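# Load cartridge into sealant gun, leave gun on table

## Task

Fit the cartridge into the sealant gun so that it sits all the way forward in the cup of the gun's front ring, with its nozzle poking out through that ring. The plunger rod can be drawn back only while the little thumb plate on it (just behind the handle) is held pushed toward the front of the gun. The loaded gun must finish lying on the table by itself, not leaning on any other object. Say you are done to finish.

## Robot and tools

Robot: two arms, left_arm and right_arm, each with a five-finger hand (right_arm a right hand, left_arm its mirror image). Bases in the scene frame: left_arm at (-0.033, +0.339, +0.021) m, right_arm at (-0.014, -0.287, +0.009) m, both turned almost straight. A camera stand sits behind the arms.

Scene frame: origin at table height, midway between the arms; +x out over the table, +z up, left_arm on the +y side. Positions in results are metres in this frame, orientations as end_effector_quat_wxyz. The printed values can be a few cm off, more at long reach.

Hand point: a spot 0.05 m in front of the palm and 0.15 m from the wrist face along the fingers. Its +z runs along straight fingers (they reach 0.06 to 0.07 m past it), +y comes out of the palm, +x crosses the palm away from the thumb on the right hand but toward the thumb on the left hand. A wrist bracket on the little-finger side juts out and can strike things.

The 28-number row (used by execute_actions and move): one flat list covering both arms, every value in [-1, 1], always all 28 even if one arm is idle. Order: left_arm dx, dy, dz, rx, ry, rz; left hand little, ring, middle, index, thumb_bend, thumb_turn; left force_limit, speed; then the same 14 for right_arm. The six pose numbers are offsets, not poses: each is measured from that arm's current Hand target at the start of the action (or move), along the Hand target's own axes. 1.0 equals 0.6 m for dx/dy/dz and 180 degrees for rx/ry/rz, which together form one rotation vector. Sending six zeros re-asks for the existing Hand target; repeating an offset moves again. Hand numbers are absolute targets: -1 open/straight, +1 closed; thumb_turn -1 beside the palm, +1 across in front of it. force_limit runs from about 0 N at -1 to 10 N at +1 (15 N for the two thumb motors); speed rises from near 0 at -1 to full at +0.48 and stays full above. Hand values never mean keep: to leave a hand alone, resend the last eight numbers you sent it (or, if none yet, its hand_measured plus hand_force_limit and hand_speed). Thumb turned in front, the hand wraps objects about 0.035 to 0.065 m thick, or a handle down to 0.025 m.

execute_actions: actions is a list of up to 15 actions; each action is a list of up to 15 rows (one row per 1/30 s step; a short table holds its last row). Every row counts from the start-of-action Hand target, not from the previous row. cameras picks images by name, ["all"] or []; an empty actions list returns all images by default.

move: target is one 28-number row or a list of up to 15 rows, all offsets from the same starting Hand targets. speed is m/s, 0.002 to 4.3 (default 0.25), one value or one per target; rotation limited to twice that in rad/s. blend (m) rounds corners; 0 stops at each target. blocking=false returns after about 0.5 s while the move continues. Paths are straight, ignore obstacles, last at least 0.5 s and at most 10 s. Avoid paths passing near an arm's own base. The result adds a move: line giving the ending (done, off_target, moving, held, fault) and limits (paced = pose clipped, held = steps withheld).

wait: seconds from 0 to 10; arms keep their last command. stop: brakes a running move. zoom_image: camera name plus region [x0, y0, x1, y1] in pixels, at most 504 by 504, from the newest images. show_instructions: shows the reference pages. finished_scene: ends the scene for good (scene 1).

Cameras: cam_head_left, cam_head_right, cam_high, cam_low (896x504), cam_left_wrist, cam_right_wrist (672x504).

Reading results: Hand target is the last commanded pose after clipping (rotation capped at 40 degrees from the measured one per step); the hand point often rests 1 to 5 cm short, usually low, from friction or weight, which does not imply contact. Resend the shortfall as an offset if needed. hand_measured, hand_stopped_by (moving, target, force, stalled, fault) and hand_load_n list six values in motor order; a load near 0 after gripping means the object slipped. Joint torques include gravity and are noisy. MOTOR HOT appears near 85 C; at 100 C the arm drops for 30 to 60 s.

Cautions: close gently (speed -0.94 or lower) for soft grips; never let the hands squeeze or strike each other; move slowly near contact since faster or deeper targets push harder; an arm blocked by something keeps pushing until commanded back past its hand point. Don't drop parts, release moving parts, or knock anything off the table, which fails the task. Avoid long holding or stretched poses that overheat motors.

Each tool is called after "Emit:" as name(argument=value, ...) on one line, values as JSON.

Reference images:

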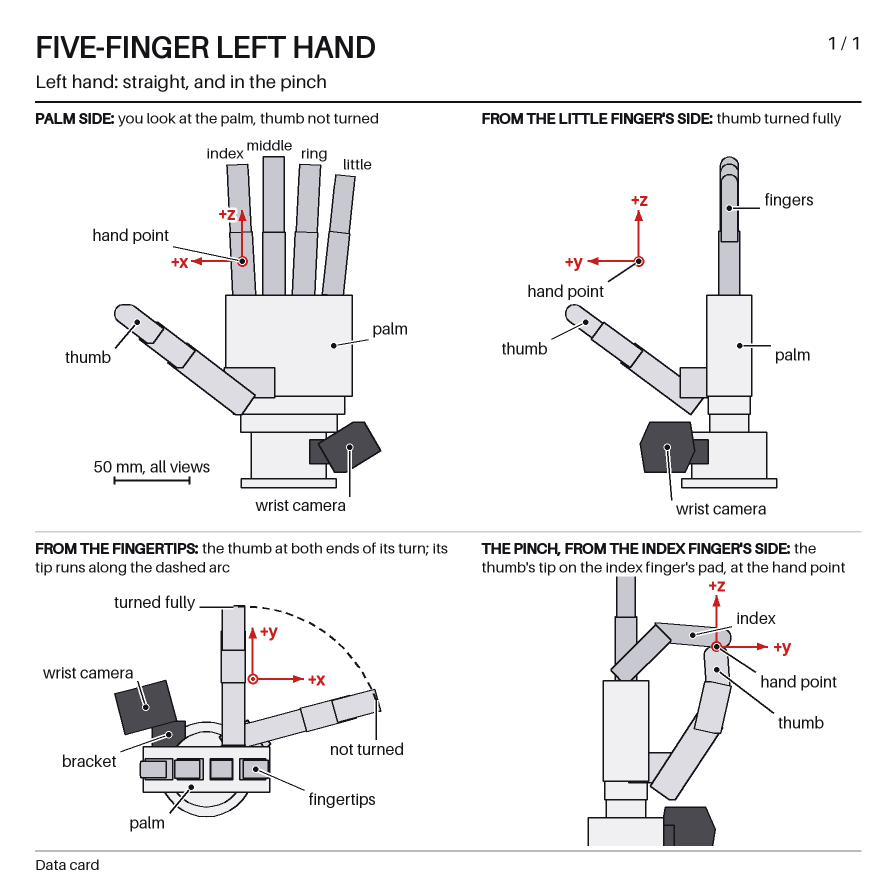

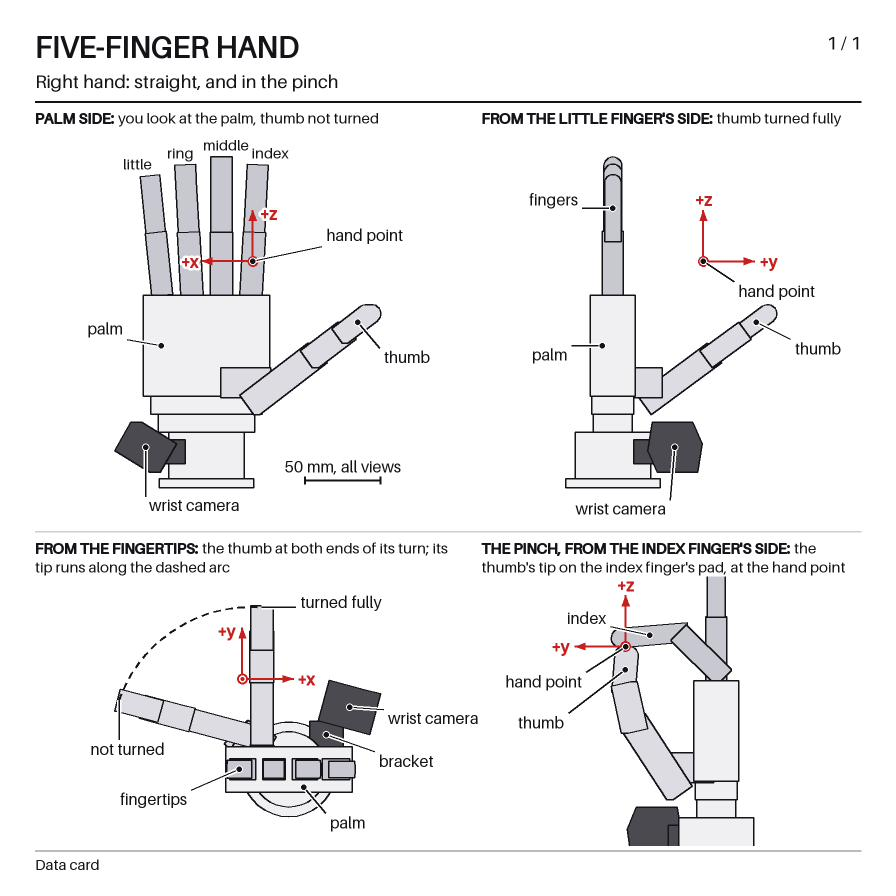

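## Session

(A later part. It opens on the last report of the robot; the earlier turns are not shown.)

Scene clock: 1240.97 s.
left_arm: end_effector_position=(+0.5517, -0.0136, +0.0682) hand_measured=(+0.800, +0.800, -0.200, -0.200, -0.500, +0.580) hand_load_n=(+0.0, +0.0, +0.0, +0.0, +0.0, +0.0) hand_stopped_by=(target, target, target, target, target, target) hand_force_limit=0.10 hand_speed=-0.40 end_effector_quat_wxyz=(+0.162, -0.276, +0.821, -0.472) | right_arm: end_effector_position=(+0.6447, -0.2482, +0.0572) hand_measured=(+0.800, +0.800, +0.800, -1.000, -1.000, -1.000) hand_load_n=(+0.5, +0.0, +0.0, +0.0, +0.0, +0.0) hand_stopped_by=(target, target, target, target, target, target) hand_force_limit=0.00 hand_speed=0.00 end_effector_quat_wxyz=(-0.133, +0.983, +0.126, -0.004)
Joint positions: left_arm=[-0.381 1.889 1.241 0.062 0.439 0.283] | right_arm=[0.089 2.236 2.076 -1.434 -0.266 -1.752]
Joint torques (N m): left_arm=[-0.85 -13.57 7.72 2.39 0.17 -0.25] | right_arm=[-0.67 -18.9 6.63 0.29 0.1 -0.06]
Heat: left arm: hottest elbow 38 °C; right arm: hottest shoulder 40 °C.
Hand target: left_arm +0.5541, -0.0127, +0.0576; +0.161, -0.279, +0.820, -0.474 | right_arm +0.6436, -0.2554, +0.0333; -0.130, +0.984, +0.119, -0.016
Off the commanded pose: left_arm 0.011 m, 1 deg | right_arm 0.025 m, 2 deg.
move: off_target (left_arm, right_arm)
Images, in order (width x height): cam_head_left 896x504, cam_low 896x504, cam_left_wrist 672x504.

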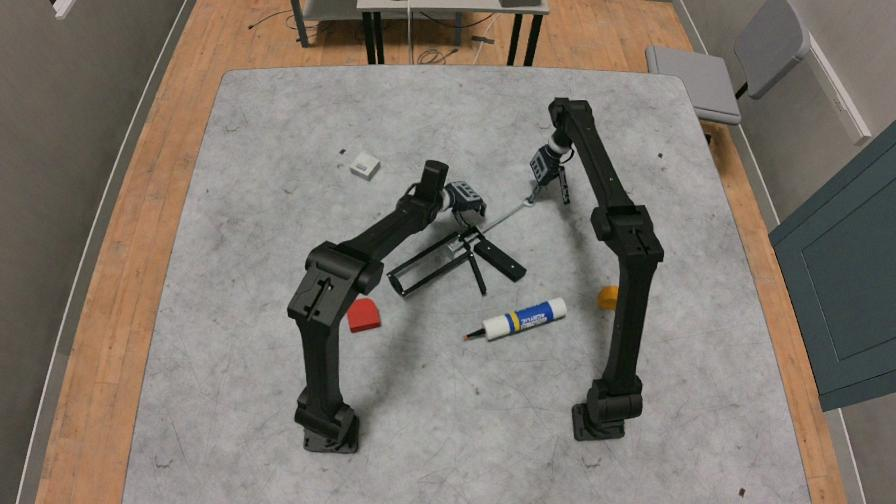

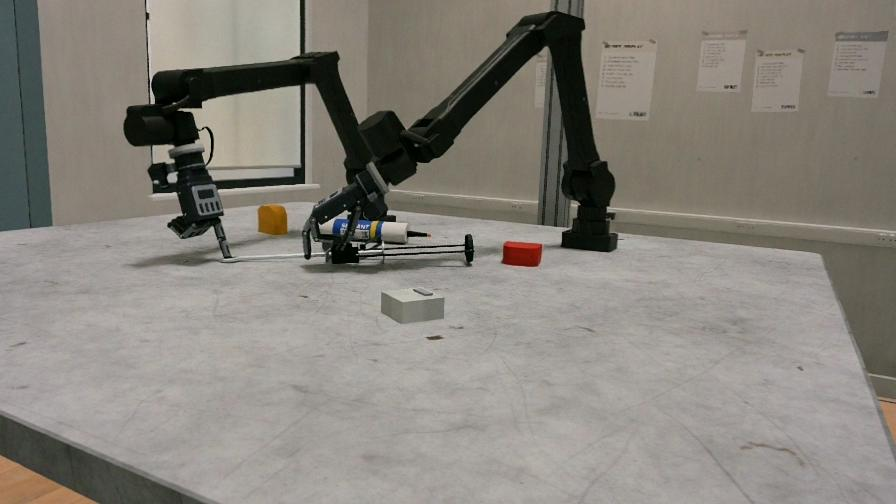

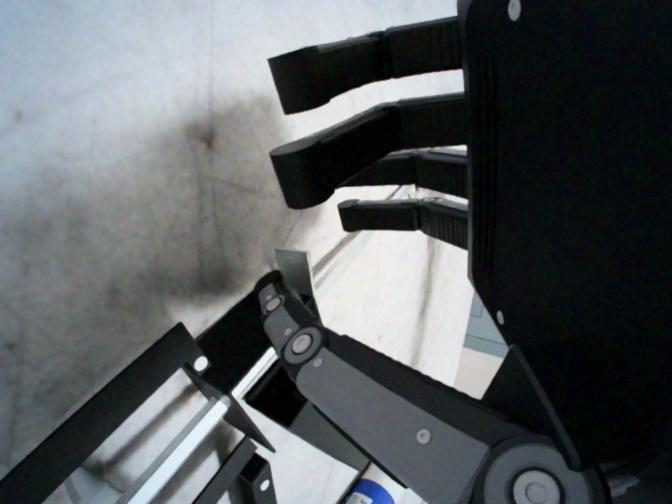

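Emit:
move(target=[0.0302,-0.0490,-0.0240,0,0,0,0.8,0.8,-0.2,-0.2,-0.5,0.58,0.1,-0.4, 0,0,0,0,0,0,0.8,0.8,0.8,-1,-1,-1,0,0], speed=0.12, cameras=["cam_left_wrist","cam_head_left","cam_low"])

Emit:
zoom_image(camera="cam_head_left", region=[450, 200, 510, 260])

Emit:
zoom_image(camera="cam_low", region=[300, 210, 380, 265])

Emit:
zoom_image(camera="cam_left_wrist", region=[190, 190, 360, 350])

Scene clock: 1253.60 s.
left_arm: end_effector_position=(+0.5458, -0.0197, +0.0791) hand_measured=(+0.800, +0.800, -0.200, -0.200, -0.500, +0.580) hand_load_n=(+0.0, +0.5, +0.0, +0.0, +0.0, +0.0) hand_stopped_by=(target, target, target, target, target, target) hand_force_limit=0.10 hand_speed=-0.40 end_effector_quat_wxyz=(+0.164, -0.278, +0.822, -0.468) | right_arm: end_effector_position=(+0.6447, -0.2482, +0.0572) hand_measured=(+0.800, +0.800, +0.800, -1.000, -1.000, -1.000) hand_load_n=(+0.0, +0.0, +0.5, +0.0, +0.0, +0.0) hand_stopped_by=(target, target, target, target, target, target) hand_force_limit=0.00 hand_speed=0.00 end_effector_quat_wxyz=(-0.133, +0.983, +0.126, -0.004)
Joint positions: left_arm=[-0.398 1.865 1.241 0.036 0.415 0.273] | right_arm=[0.089 2.236 2.076 -1.434 -0.266 -1.752]
Joint torques (N m): left_arm=[-1.67 -16.26 7.99 0.99 0.12 -0.27] | right_arm=[-0.85 -18.73 6.49 0.36 0.09 -0.03]
Heat: left arm: hottest elbow 37 °C; right arm: hottest shoulder 40 °C.
Hand target: left_arm +0.5412, -0.0254, +0.0904; +0.161, -0.279, +0.820, -0.474 | right_arm +0.6436, -0.2554, +0.0333; -0.130, +0.984, +0.119, -0.016
Off the commanded pose: left_arm 0.013 m, 1 deg | right_arm 0.025 m, 2 deg.
move: off_target (left_arm, right_arm)
Images, in order (width x height): cam_head_left 896x504, cam_low 896x504, cam_left_wrist 672x504.

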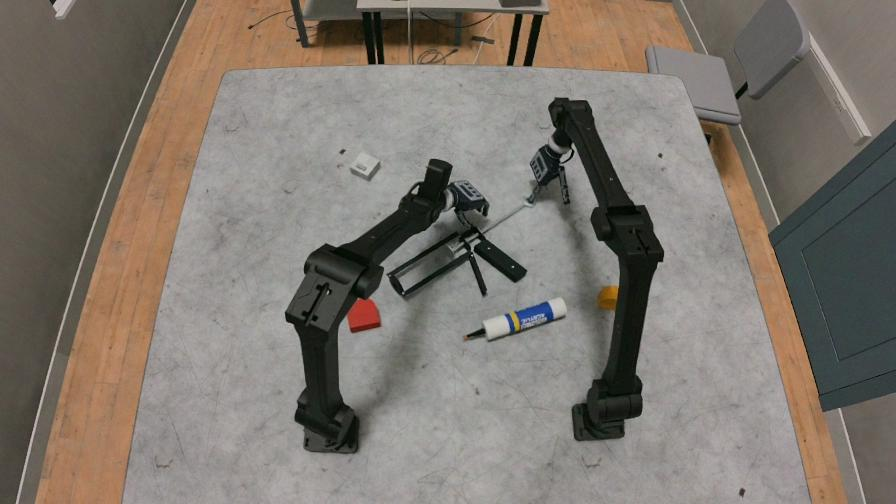

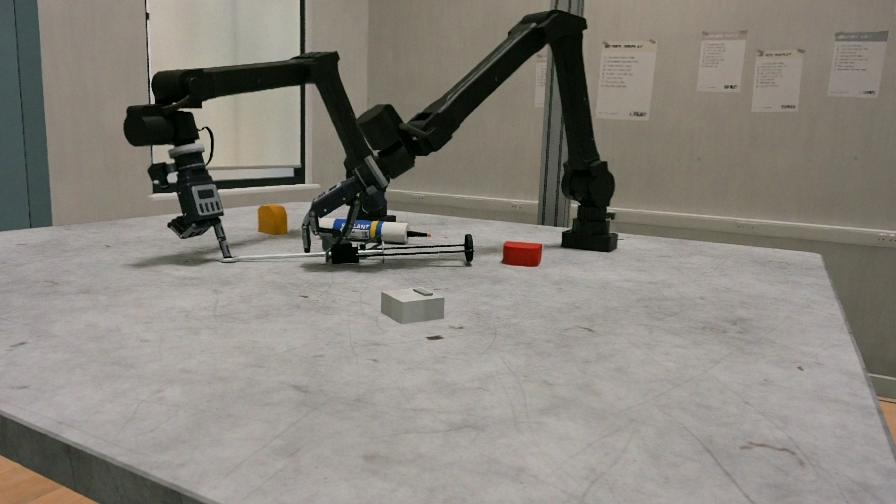

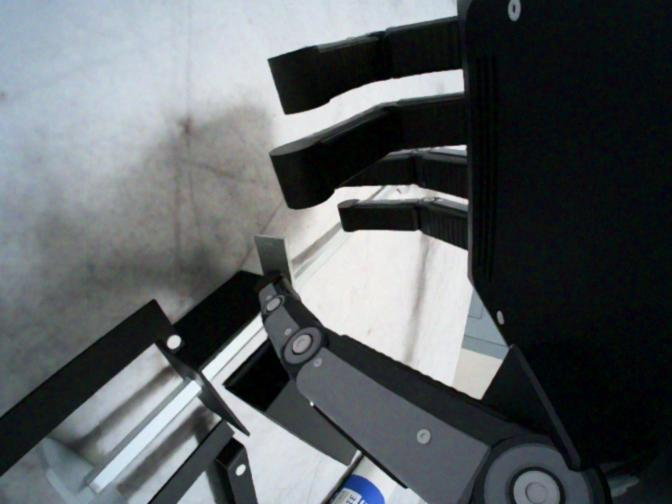

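Scaled by 8.400 from the camera's 896x504 image, which has a finer 1280x720 frame.

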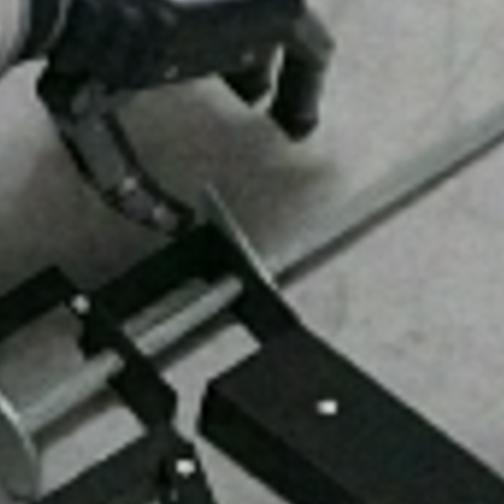

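Scaled by 6.300 from the camera's 896x504 image, which has a finer 1280x720 frame.

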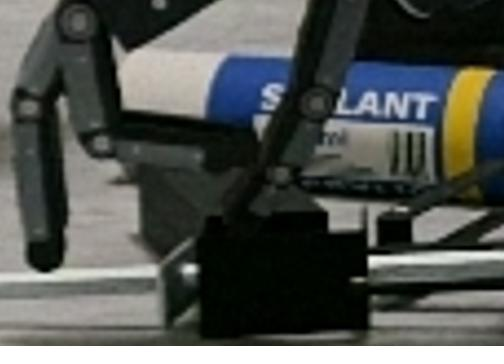

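Scaled by 2.965 from the camera's 672x504 image, which has a finer 960x720 frame.

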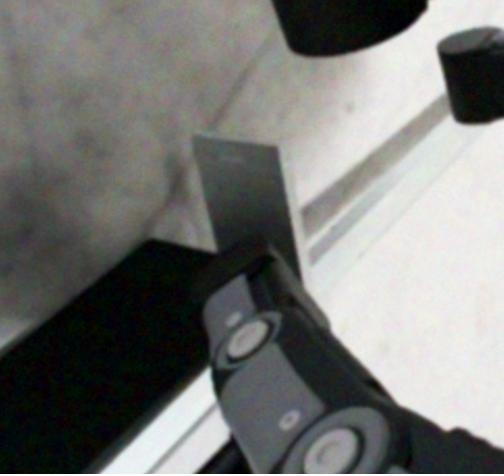

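Emit:
move(target=[[0,0,0,0,0,0,0.8,0.8,-0.2,-0.2,-0.5,0.5,0.1,-0.4, 0,0,0,0,0,0,0.8,0.8,0.8,-1,-1,-1,0,0],[-0.0063,0.0805,0.0440,0,0,0,0.8,0.8,-0.2,-0.2,-0.5,0.5,0.1,-0.4, 0,0,0,0,0,0,0.8,0.8,0.8,-1,-1,-1,0,0]], speed=0.08, cameras=["cam_left_wrist","cam_head_left","cam_low"])

Emit:
zoom_image(camera="cam_head_left", region=[450, 200, 510, 260])

Emit:
zoom_image(camera="cam_low", region=[300, 210, 380, 265])

Emit:
zoom_image(camera="cam_left_wrist", region=[190, 190, 360, 350])

Scene clock: 1267.43 s.
left_arm: end_effector_position=(+0.5501, -0.0232, +0.0746) hand_measured=(+0.800, +0.800, -0.200, -0.200, -0.500, +0.500) hand_load_n=(+0.0, +0.0, +0.0, +0.0, +0.0, +0.5) hand_stopped_by=(target, target, target, target, target, target) hand_force_limit=0.10 hand_speed=-0.40 end_effector_quat_wxyz=(+0.178, -0.271, +0.811, -0.487) | right_arm: end_effector_position=(+0.6447, -0.2482, +0.0572) hand_measured=(+0.800, +0.800, +0.800, -1.000, -1.000, -1.000) hand_load_n=(+0.0, +0.0, +0.0, +0.0, +0.0, +0.0) hand_stopped_by=(target, target, target, target, target, target) hand_force_limit=0.00 hand_speed=0.00 end_effector_quat_wxyz=(-0.133, +0.983, +0.126, -0.004)
Joint positions: left_arm=[-0.398 1.878 1.214 0.132 0.42 0.263] | right_arm=[0.089 2.236 2.076 -1.434 -0.266 -1.752]
Joint torques (N m): left_arm=[-1.55 -11.28 6.64 2.36 0.15 -0.19] | right_arm=[-0.38 -18.43 6.56 0.25 0.09 -0.05]
Heat: left arm: hottest shoulder 36 °C; right arm: hottest shoulder 40 °C.
Hand target: left_arm +0.5433, -0.0221, +0.0351; +0.161, -0.279, +0.820, -0.474 | right_arm +0.6436, -0.2554, +0.0333; -0.130, +0.984, +0.119, -0.016
Off the commanded pose: left_arm 0.040 m, 3 deg | right_arm 0.025 m, 2 deg.
move: off_target (left_arm, right_arm)
Images, in order (width x height): cam_head_left 896x504, cam_low 896x504, cam_left_wrist 672x504.

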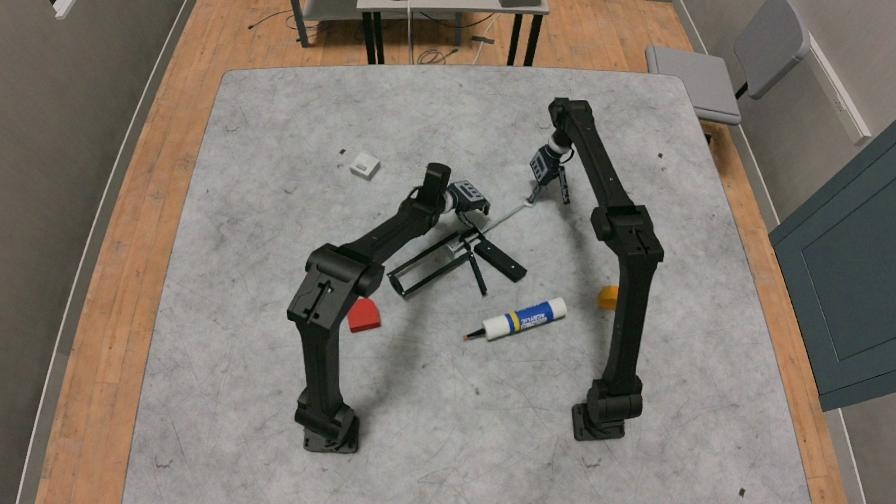

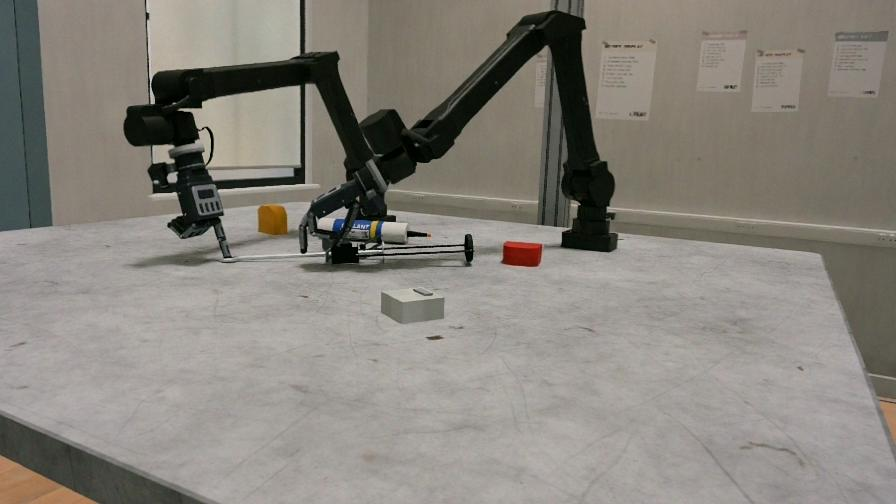

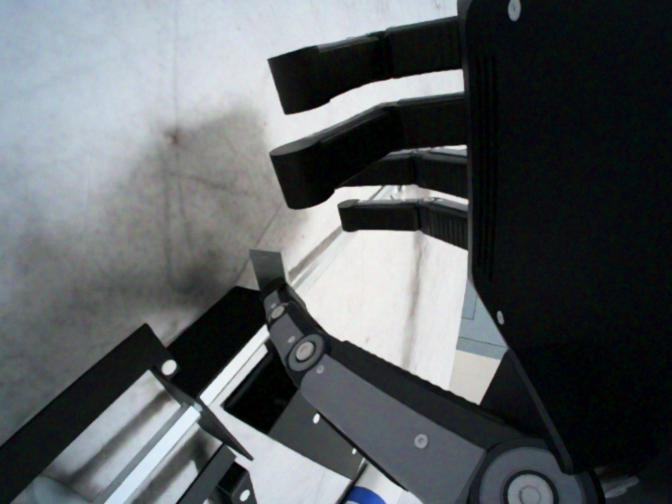

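Scaled by 8.400 from the camera's 896x504 image, which has a finer 1280x720 frame.

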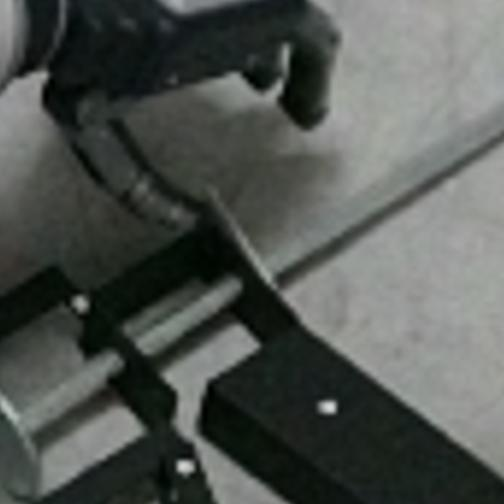

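Scaled by 6.300 from the camera's 896x504 image, which has a finer 1280x720 frame.

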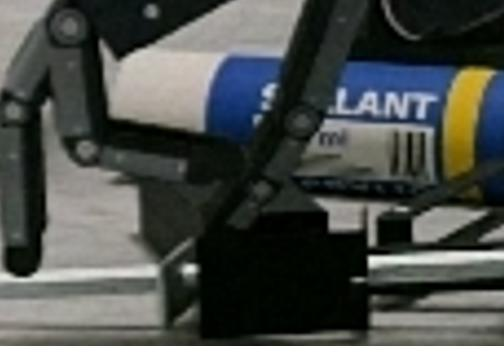

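Scaled by 2.965 from the camera's 672x504 image, which has a finer 960x720 frame.

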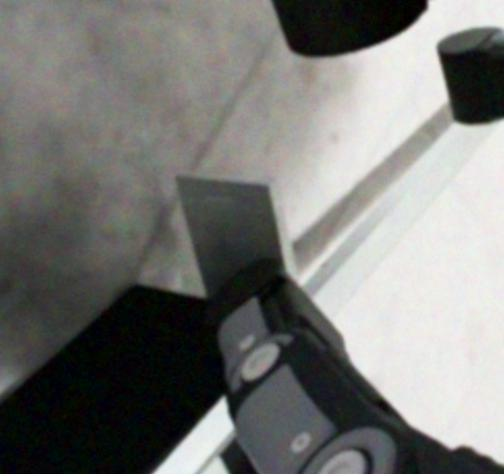

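Emit:
move(target=[0,-0.08,-0.0616,0,0,0,0.8,0.8,-0.2,-0.2,-0.5,0.5,0.1,-0.4,0,0,0,0,0,0,0.8,0.8,0.8,-1,-1,-1,0,0], speed=0.15, cameras=["cam_head_left","cam_low","cam_left_wrist"])

Scene clock: 1303.57 s.
left_arm: end_effector_position=(+0.5345, -0.0163, +0.0803) hand_measured=(+0.800, +0.800, -0.200, -0.200, -0.500, +0.500) hand_load_n=(+0.0, +0.0, +0.0, +0.0, +0.0, +0.0) hand_stopped_by=(target, target, target, target, target, target) hand_force_limit=0.10 hand_speed=-0.40 end_effector_quat_wxyz=(+0.156, -0.282, +0.823, -0.467) | right_arm: end_effector_position=(+0.6447, -0.2479, +0.0572) hand_measured=(+0.800, +0.800, +0.800, -1.000, -1.000, -1.000) hand_load_n=(+0.0, +0.0, +0.0, +0.0, +0.0, +0.0) hand_stopped_by=(target, target, target, target, target, target) hand_force_limit=0.00 hand_speed=0.00 end_effector_quat_wxyz=(-0.134, +0.983, +0.126, -0.004)
Joint positions: left_arm=[-0.398 1.842 1.214 0.028 0.422 0.266] | right_arm=[0.089 2.236 2.076 -1.434 -0.267 -1.752]
Joint torques (N m): left_arm=[-0.62 -15.56 8.95 0.96 0.34 -0.17] | right_arm=[-0.56 -18.61 6.54 0.24 0.1 -0.06]
Heat: left arm: hottest elbow 36 °C; right arm: hottest shoulder 40 °C.
Hand target: left_arm +0.5385, -0.0158, +0.0955; +0.161, -0.279, +0.820, -0.474 | right_arm +0.6436, -0.2554, +0.0333; -0.130, +0.984, +0.119, -0.016
Off the commanded pose: left_arm 0.015 m, 1 deg | right_arm 0.025 m, 2 deg.
move: off_target (left_arm, right_arm)
Images, in order (width x height): cam_head_left 896x504, cam_low 896x504, cam_left_wrist 672x504.

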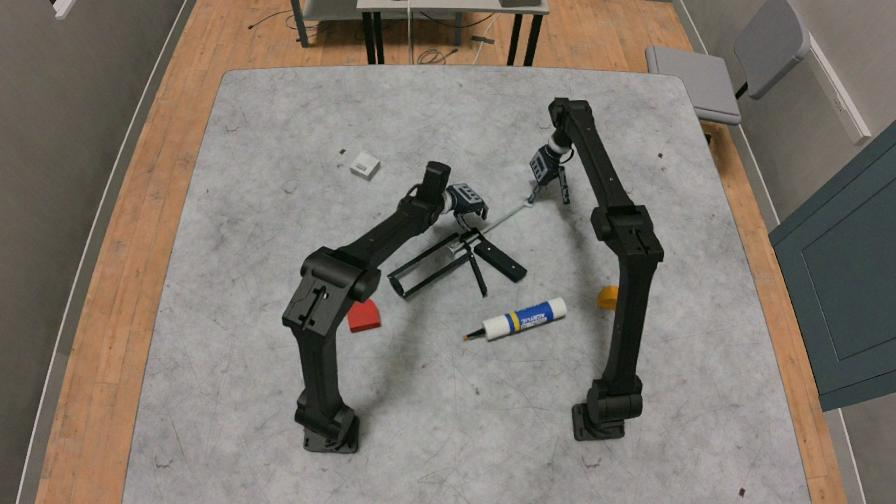

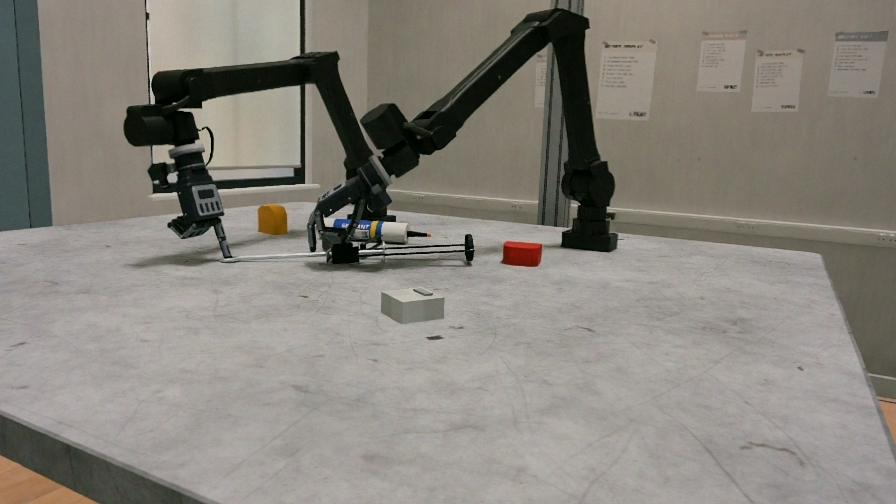

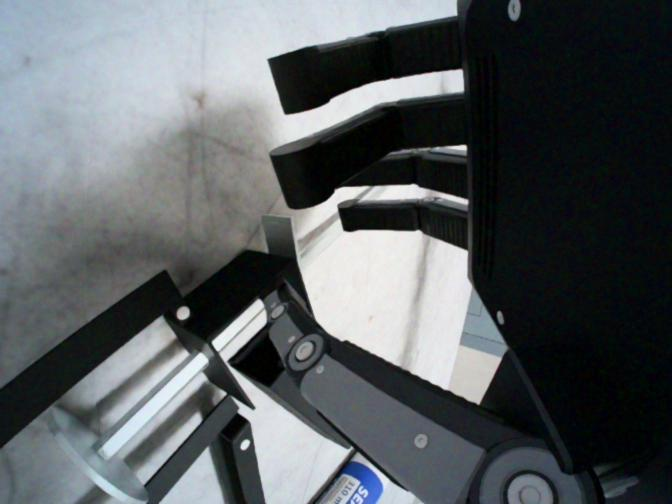

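Emit:
zoom_image(camera="cam_left_wrist", region=[140, 200, 360, 440])

Emit:
zoom_image(camera="cam_head_left", region=[440, 210, 510, 270])

Scaled by 2.100 from the camera's 672x504 image, which has a finer 960x720 frame.

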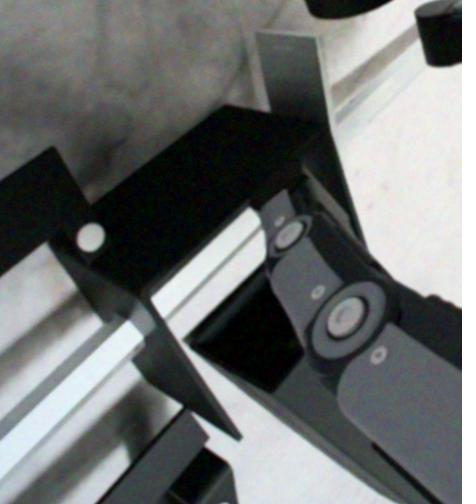

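Scaled by 7.200 from the camera's 896x504 image, which has a finer 1280x720 frame.

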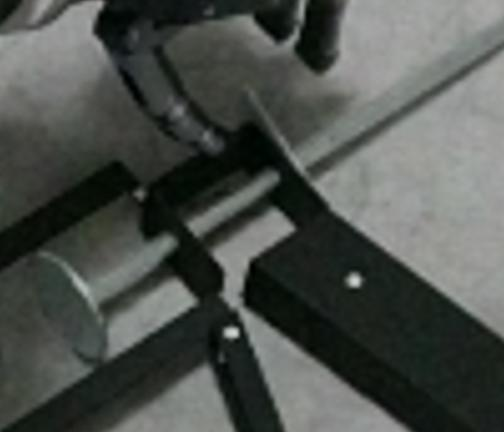

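Emit:
zoom_image(camera="cam_head_left", region=[452, 222, 492, 256])

Emit:
zoom_image(camera="cam_head_right", region=[370, 190, 550, 310])

Scaled by 12.600 from the camera's 896x504 image, which has a finer 1280x720 frame.

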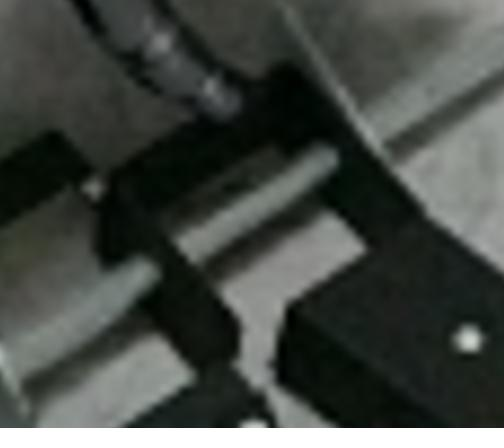

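This scene's latest camera images include none from cam_head_right. They are from: cam_head_left, cam_low, cam_left_wrist. cam_head_right's image comes with the result of a call that names it in "cameras".

Emit:
wait(seconds=0, cameras=["cam_high","cam_head_right","cam_head_left","cam_low"])

Emit:
zoom_image(camera="cam_head_right", region=[340, 210, 400, 260])

Scene clock: 1333.07 s.
left_arm: end_effector_position=(+0.5345, -0.0163, +0.0803) hand_measured=(+0.800, +0.800, -0.200, -0.200, -0.500, +0.500) hand_load_n=(+0.0, +0.0, +0.0, +0.0, +0.0, +0.0) hand_stopped_by=(target, target, target, target, target, target) hand_force_limit=0.10 hand_speed=-0.40 end_effector_quat_wxyz=(+0.156, -0.282, +0.823, -0.467) | right_arm: end_effector_position=(+0.6447, -0.2479, +0.0572) hand_measured=(+0.800, +0.800, +0.800, -1.000, -1.000, -1.000) hand_load_n=(+0.0, +0.0, +0.0, +0.0, +0.0, +0.0) hand_stopped_by=(target, target, target, target, target, target) hand_force_limit=0.00 hand_speed=0.00 end_effector_quat_wxyz=(-0.134, +0.983, +0.126, -0.004)
Joint positions: left_arm=[-0.398 1.842 1.214 0.028 0.422 0.266] | right_arm=[0.089 2.236 2.076 -1.434 -0.267 -1.752]
Joint torques (N m): left_arm=[-1.2 -16.32 9.06 0.92 0.3 -0.18] | right_arm=[-1.26 -18.61 6.67 0.34 0.08 -0.04]
Heat: left arm: hottest shoulder 36 °C; right arm: hottest shoulder 40 °C.
Hand target: left_arm +0.5385, -0.0158, +0.0955; +0.161, -0.279, +0.820, -0.474 | right_arm +0.6436, -0.2554, +0.0333; -0.130, +0.984, +0.119, -0.016
Off the commanded pose: left_arm 0.015 m, 1 deg | right_arm 0.025 m, 2 deg.
Images, in order (width x height): cam_head_left 896x504, cam_head_right 896x504, cam_high 896x504, cam_low 896x504.

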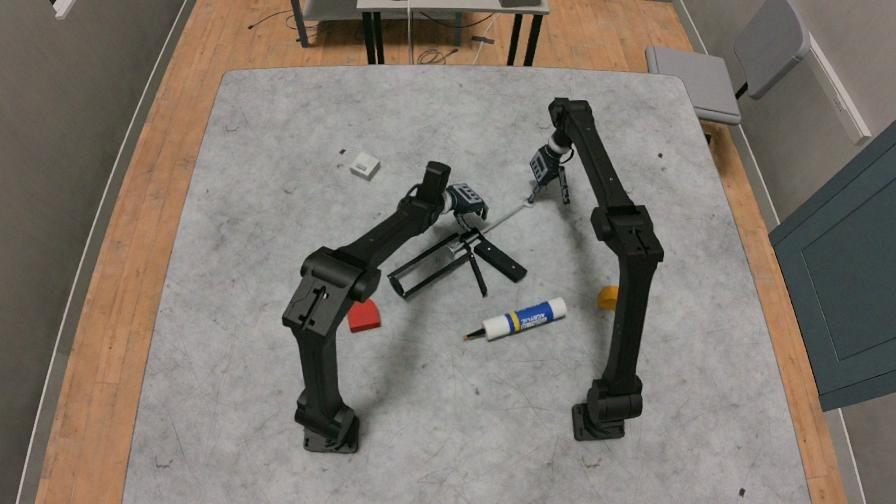

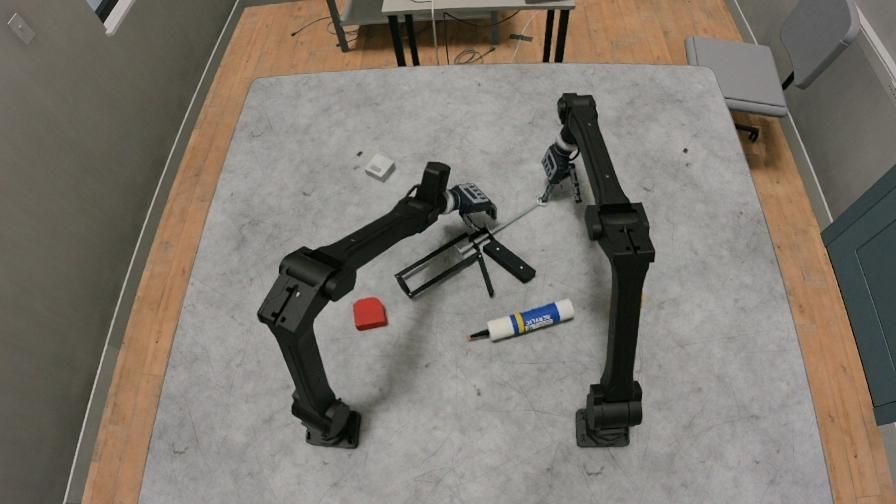

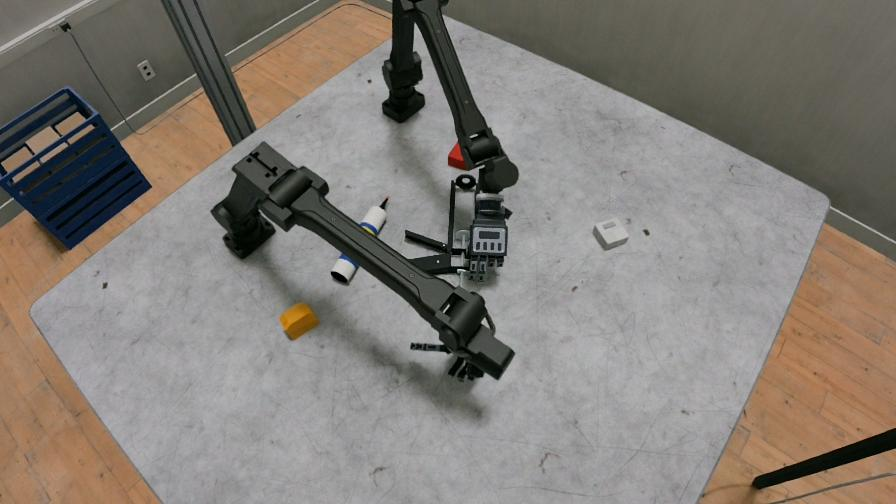

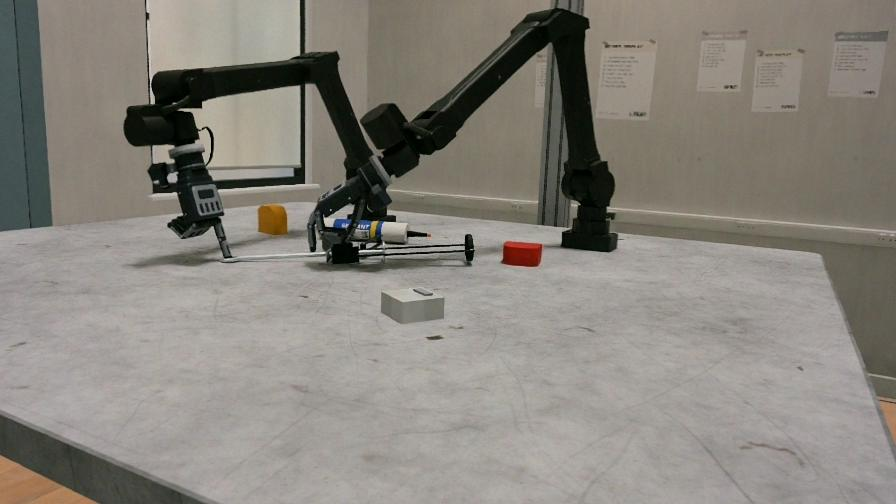

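Scaled by 8.400 from the camera's 896x504 image, which has a finer 1280x720 frame.

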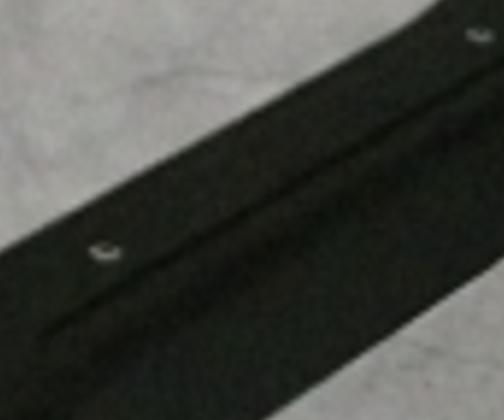

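Emit:
zoom_image(camera="cam_head_right", region=[455, 215, 515, 265])

Emit:
zoom_image(camera="cam_high", region=[430, 220, 500, 290])

Emit:
zoom_image(camera="cam_low", region=[300, 210, 380, 265])

Scaled by 8.400 from the camera's 896x504 image, which has a finer 1280x720 frame.

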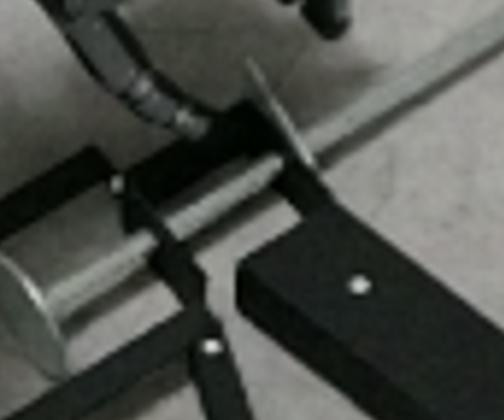

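Scaled by 7.200 from the camera's 896x504 image, which has a finer 1280x720 frame.

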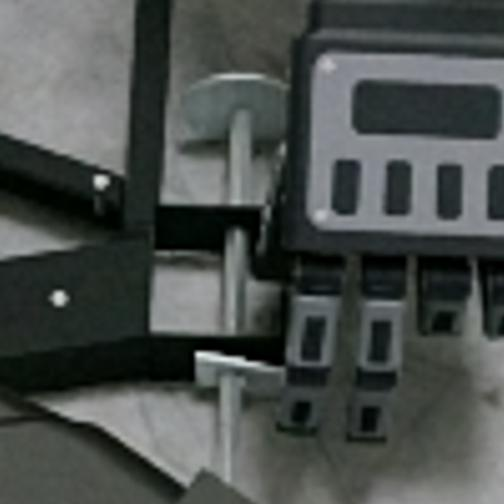

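Scaled by 6.300 from the camera's 896x504 image, which has a finer 1280x720 frame.

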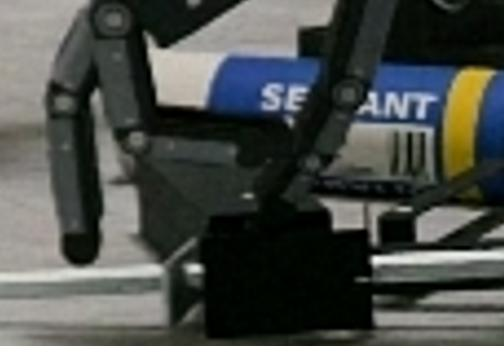

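Emit:
move(target=[0,-0.18,-0.12,0,0,0,0.8,0.8,-0.2,-0.2,-0.5,0.5,0.1,-0.4,0,0,0,0,0,0,0.8,0.8,0.8,-1,-1,-1,0,0], speed=0.25, cameras=["cam_head_left","cam_high","cam_left_wrist"])

Emit:
zoom_image(camera="cam_high", region=[440, 220, 500, 290])

Emit:
zoom_image(camera="cam_head_left", region=[452, 222, 492, 256])

Scene clock: 1377.87 s.
left_arm: end_effector_position=(+0.5224, -0.0091, +0.2120) hand_measured=(+0.800, +0.800, -0.200, -0.200, -0.500, +0.500) hand_load_n=(+0.0, +0.0, +0.0, +0.0, +0.0, +0.0) hand_stopped_by=(target, target, target, target, target, target) hand_force_limit=0.10 hand_speed=-0.40 end_effector_quat_wxyz=(+0.155, -0.283, +0.823, -0.468) | right_arm: end_effector_position=(+0.6447, -0.2479, +0.0572) hand_measured=(+0.800, +0.800, +0.800, -1.000, -1.000, -1.000) hand_load_n=(+0.0, +0.0, +0.5, +0.0, +0.0, +0.0) hand_stopped_by=(target, target, target, target, target, target) hand_force_limit=0.00 hand_speed=0.00 end_effector_quat_wxyz=(-0.134, +0.983, +0.126, -0.004)
Joint positions: left_arm=[-0.394 1.654 1.34 -0.288 0.428 0.266] | right_arm=[0.089 2.236 2.076 -1.434 -0.267 -1.752]
Joint torques (N m): left_arm=[0.09 -13.04 12.51 0.73 0.32 -0.09] | right_arm=[-0.97 -18.9 6.58 0.09 0.09 -0.07]
Motor temperatures (°C): left_arm=[21 37 36 21 21 21] | right_arm=[25 40 30 21 25 21]
Heat: left arm: hottest shoulder 37 °C; right arm: hottest shoulder 40 °C.
Hand target: left_arm +0.5334, -0.0090, +0.2248; +0.161, -0.279, +0.820, -0.474 | right_arm +0.6436, -0.2554, +0.0333; -0.130, +0.984, +0.119, -0.016
Off the commanded pose: left_arm 0.017 m, 1 deg | right_arm 0.025 m, 2 deg.
move: off_target (left_arm, right_arm)
Images, in order (width x height): cam_head_left 896x504, cam_high 896x504, cam_left_wrist 672x504.

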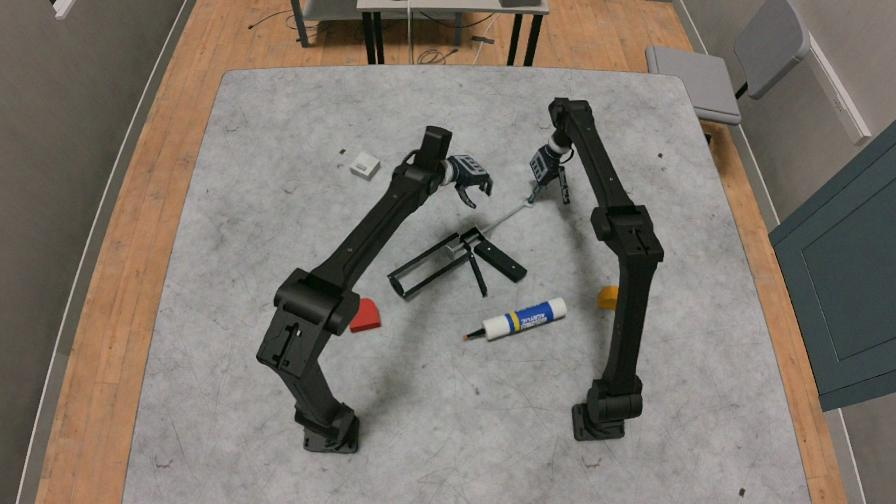

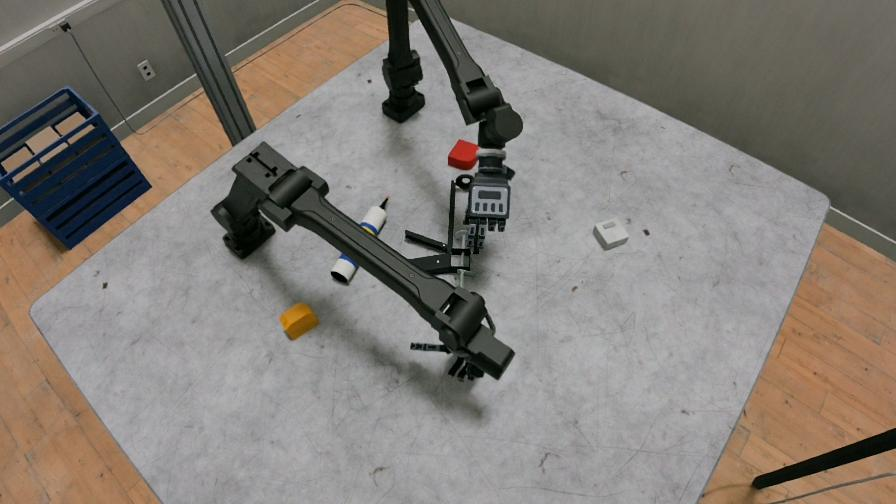

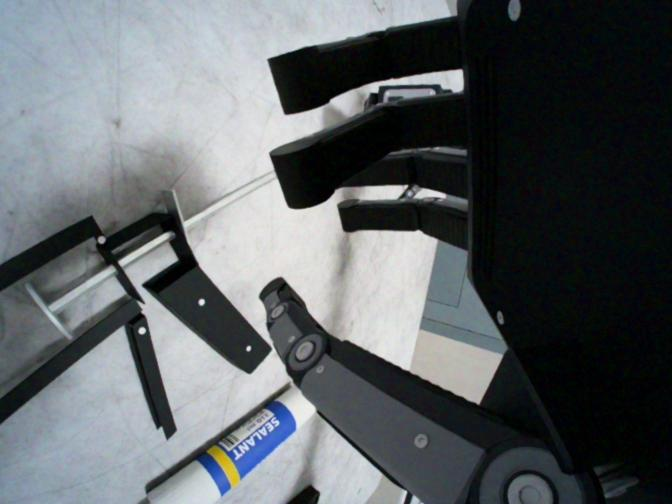

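Scaled by 7.200 from the camera's 896x504 image, which has a finer 1280x720 frame.

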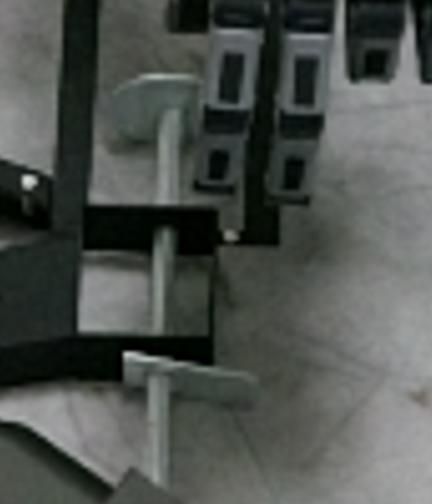

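Scaled by 12.600 from the camera's 896x504 image, which has a finer 1280x720 frame.

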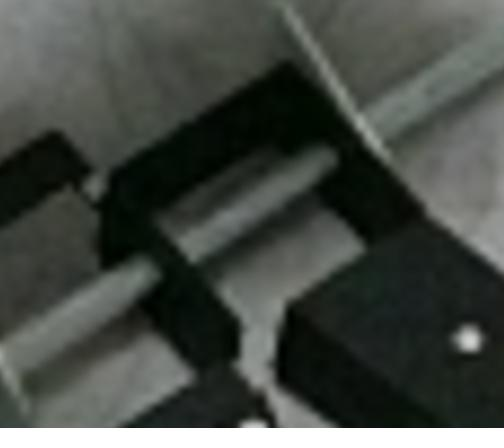

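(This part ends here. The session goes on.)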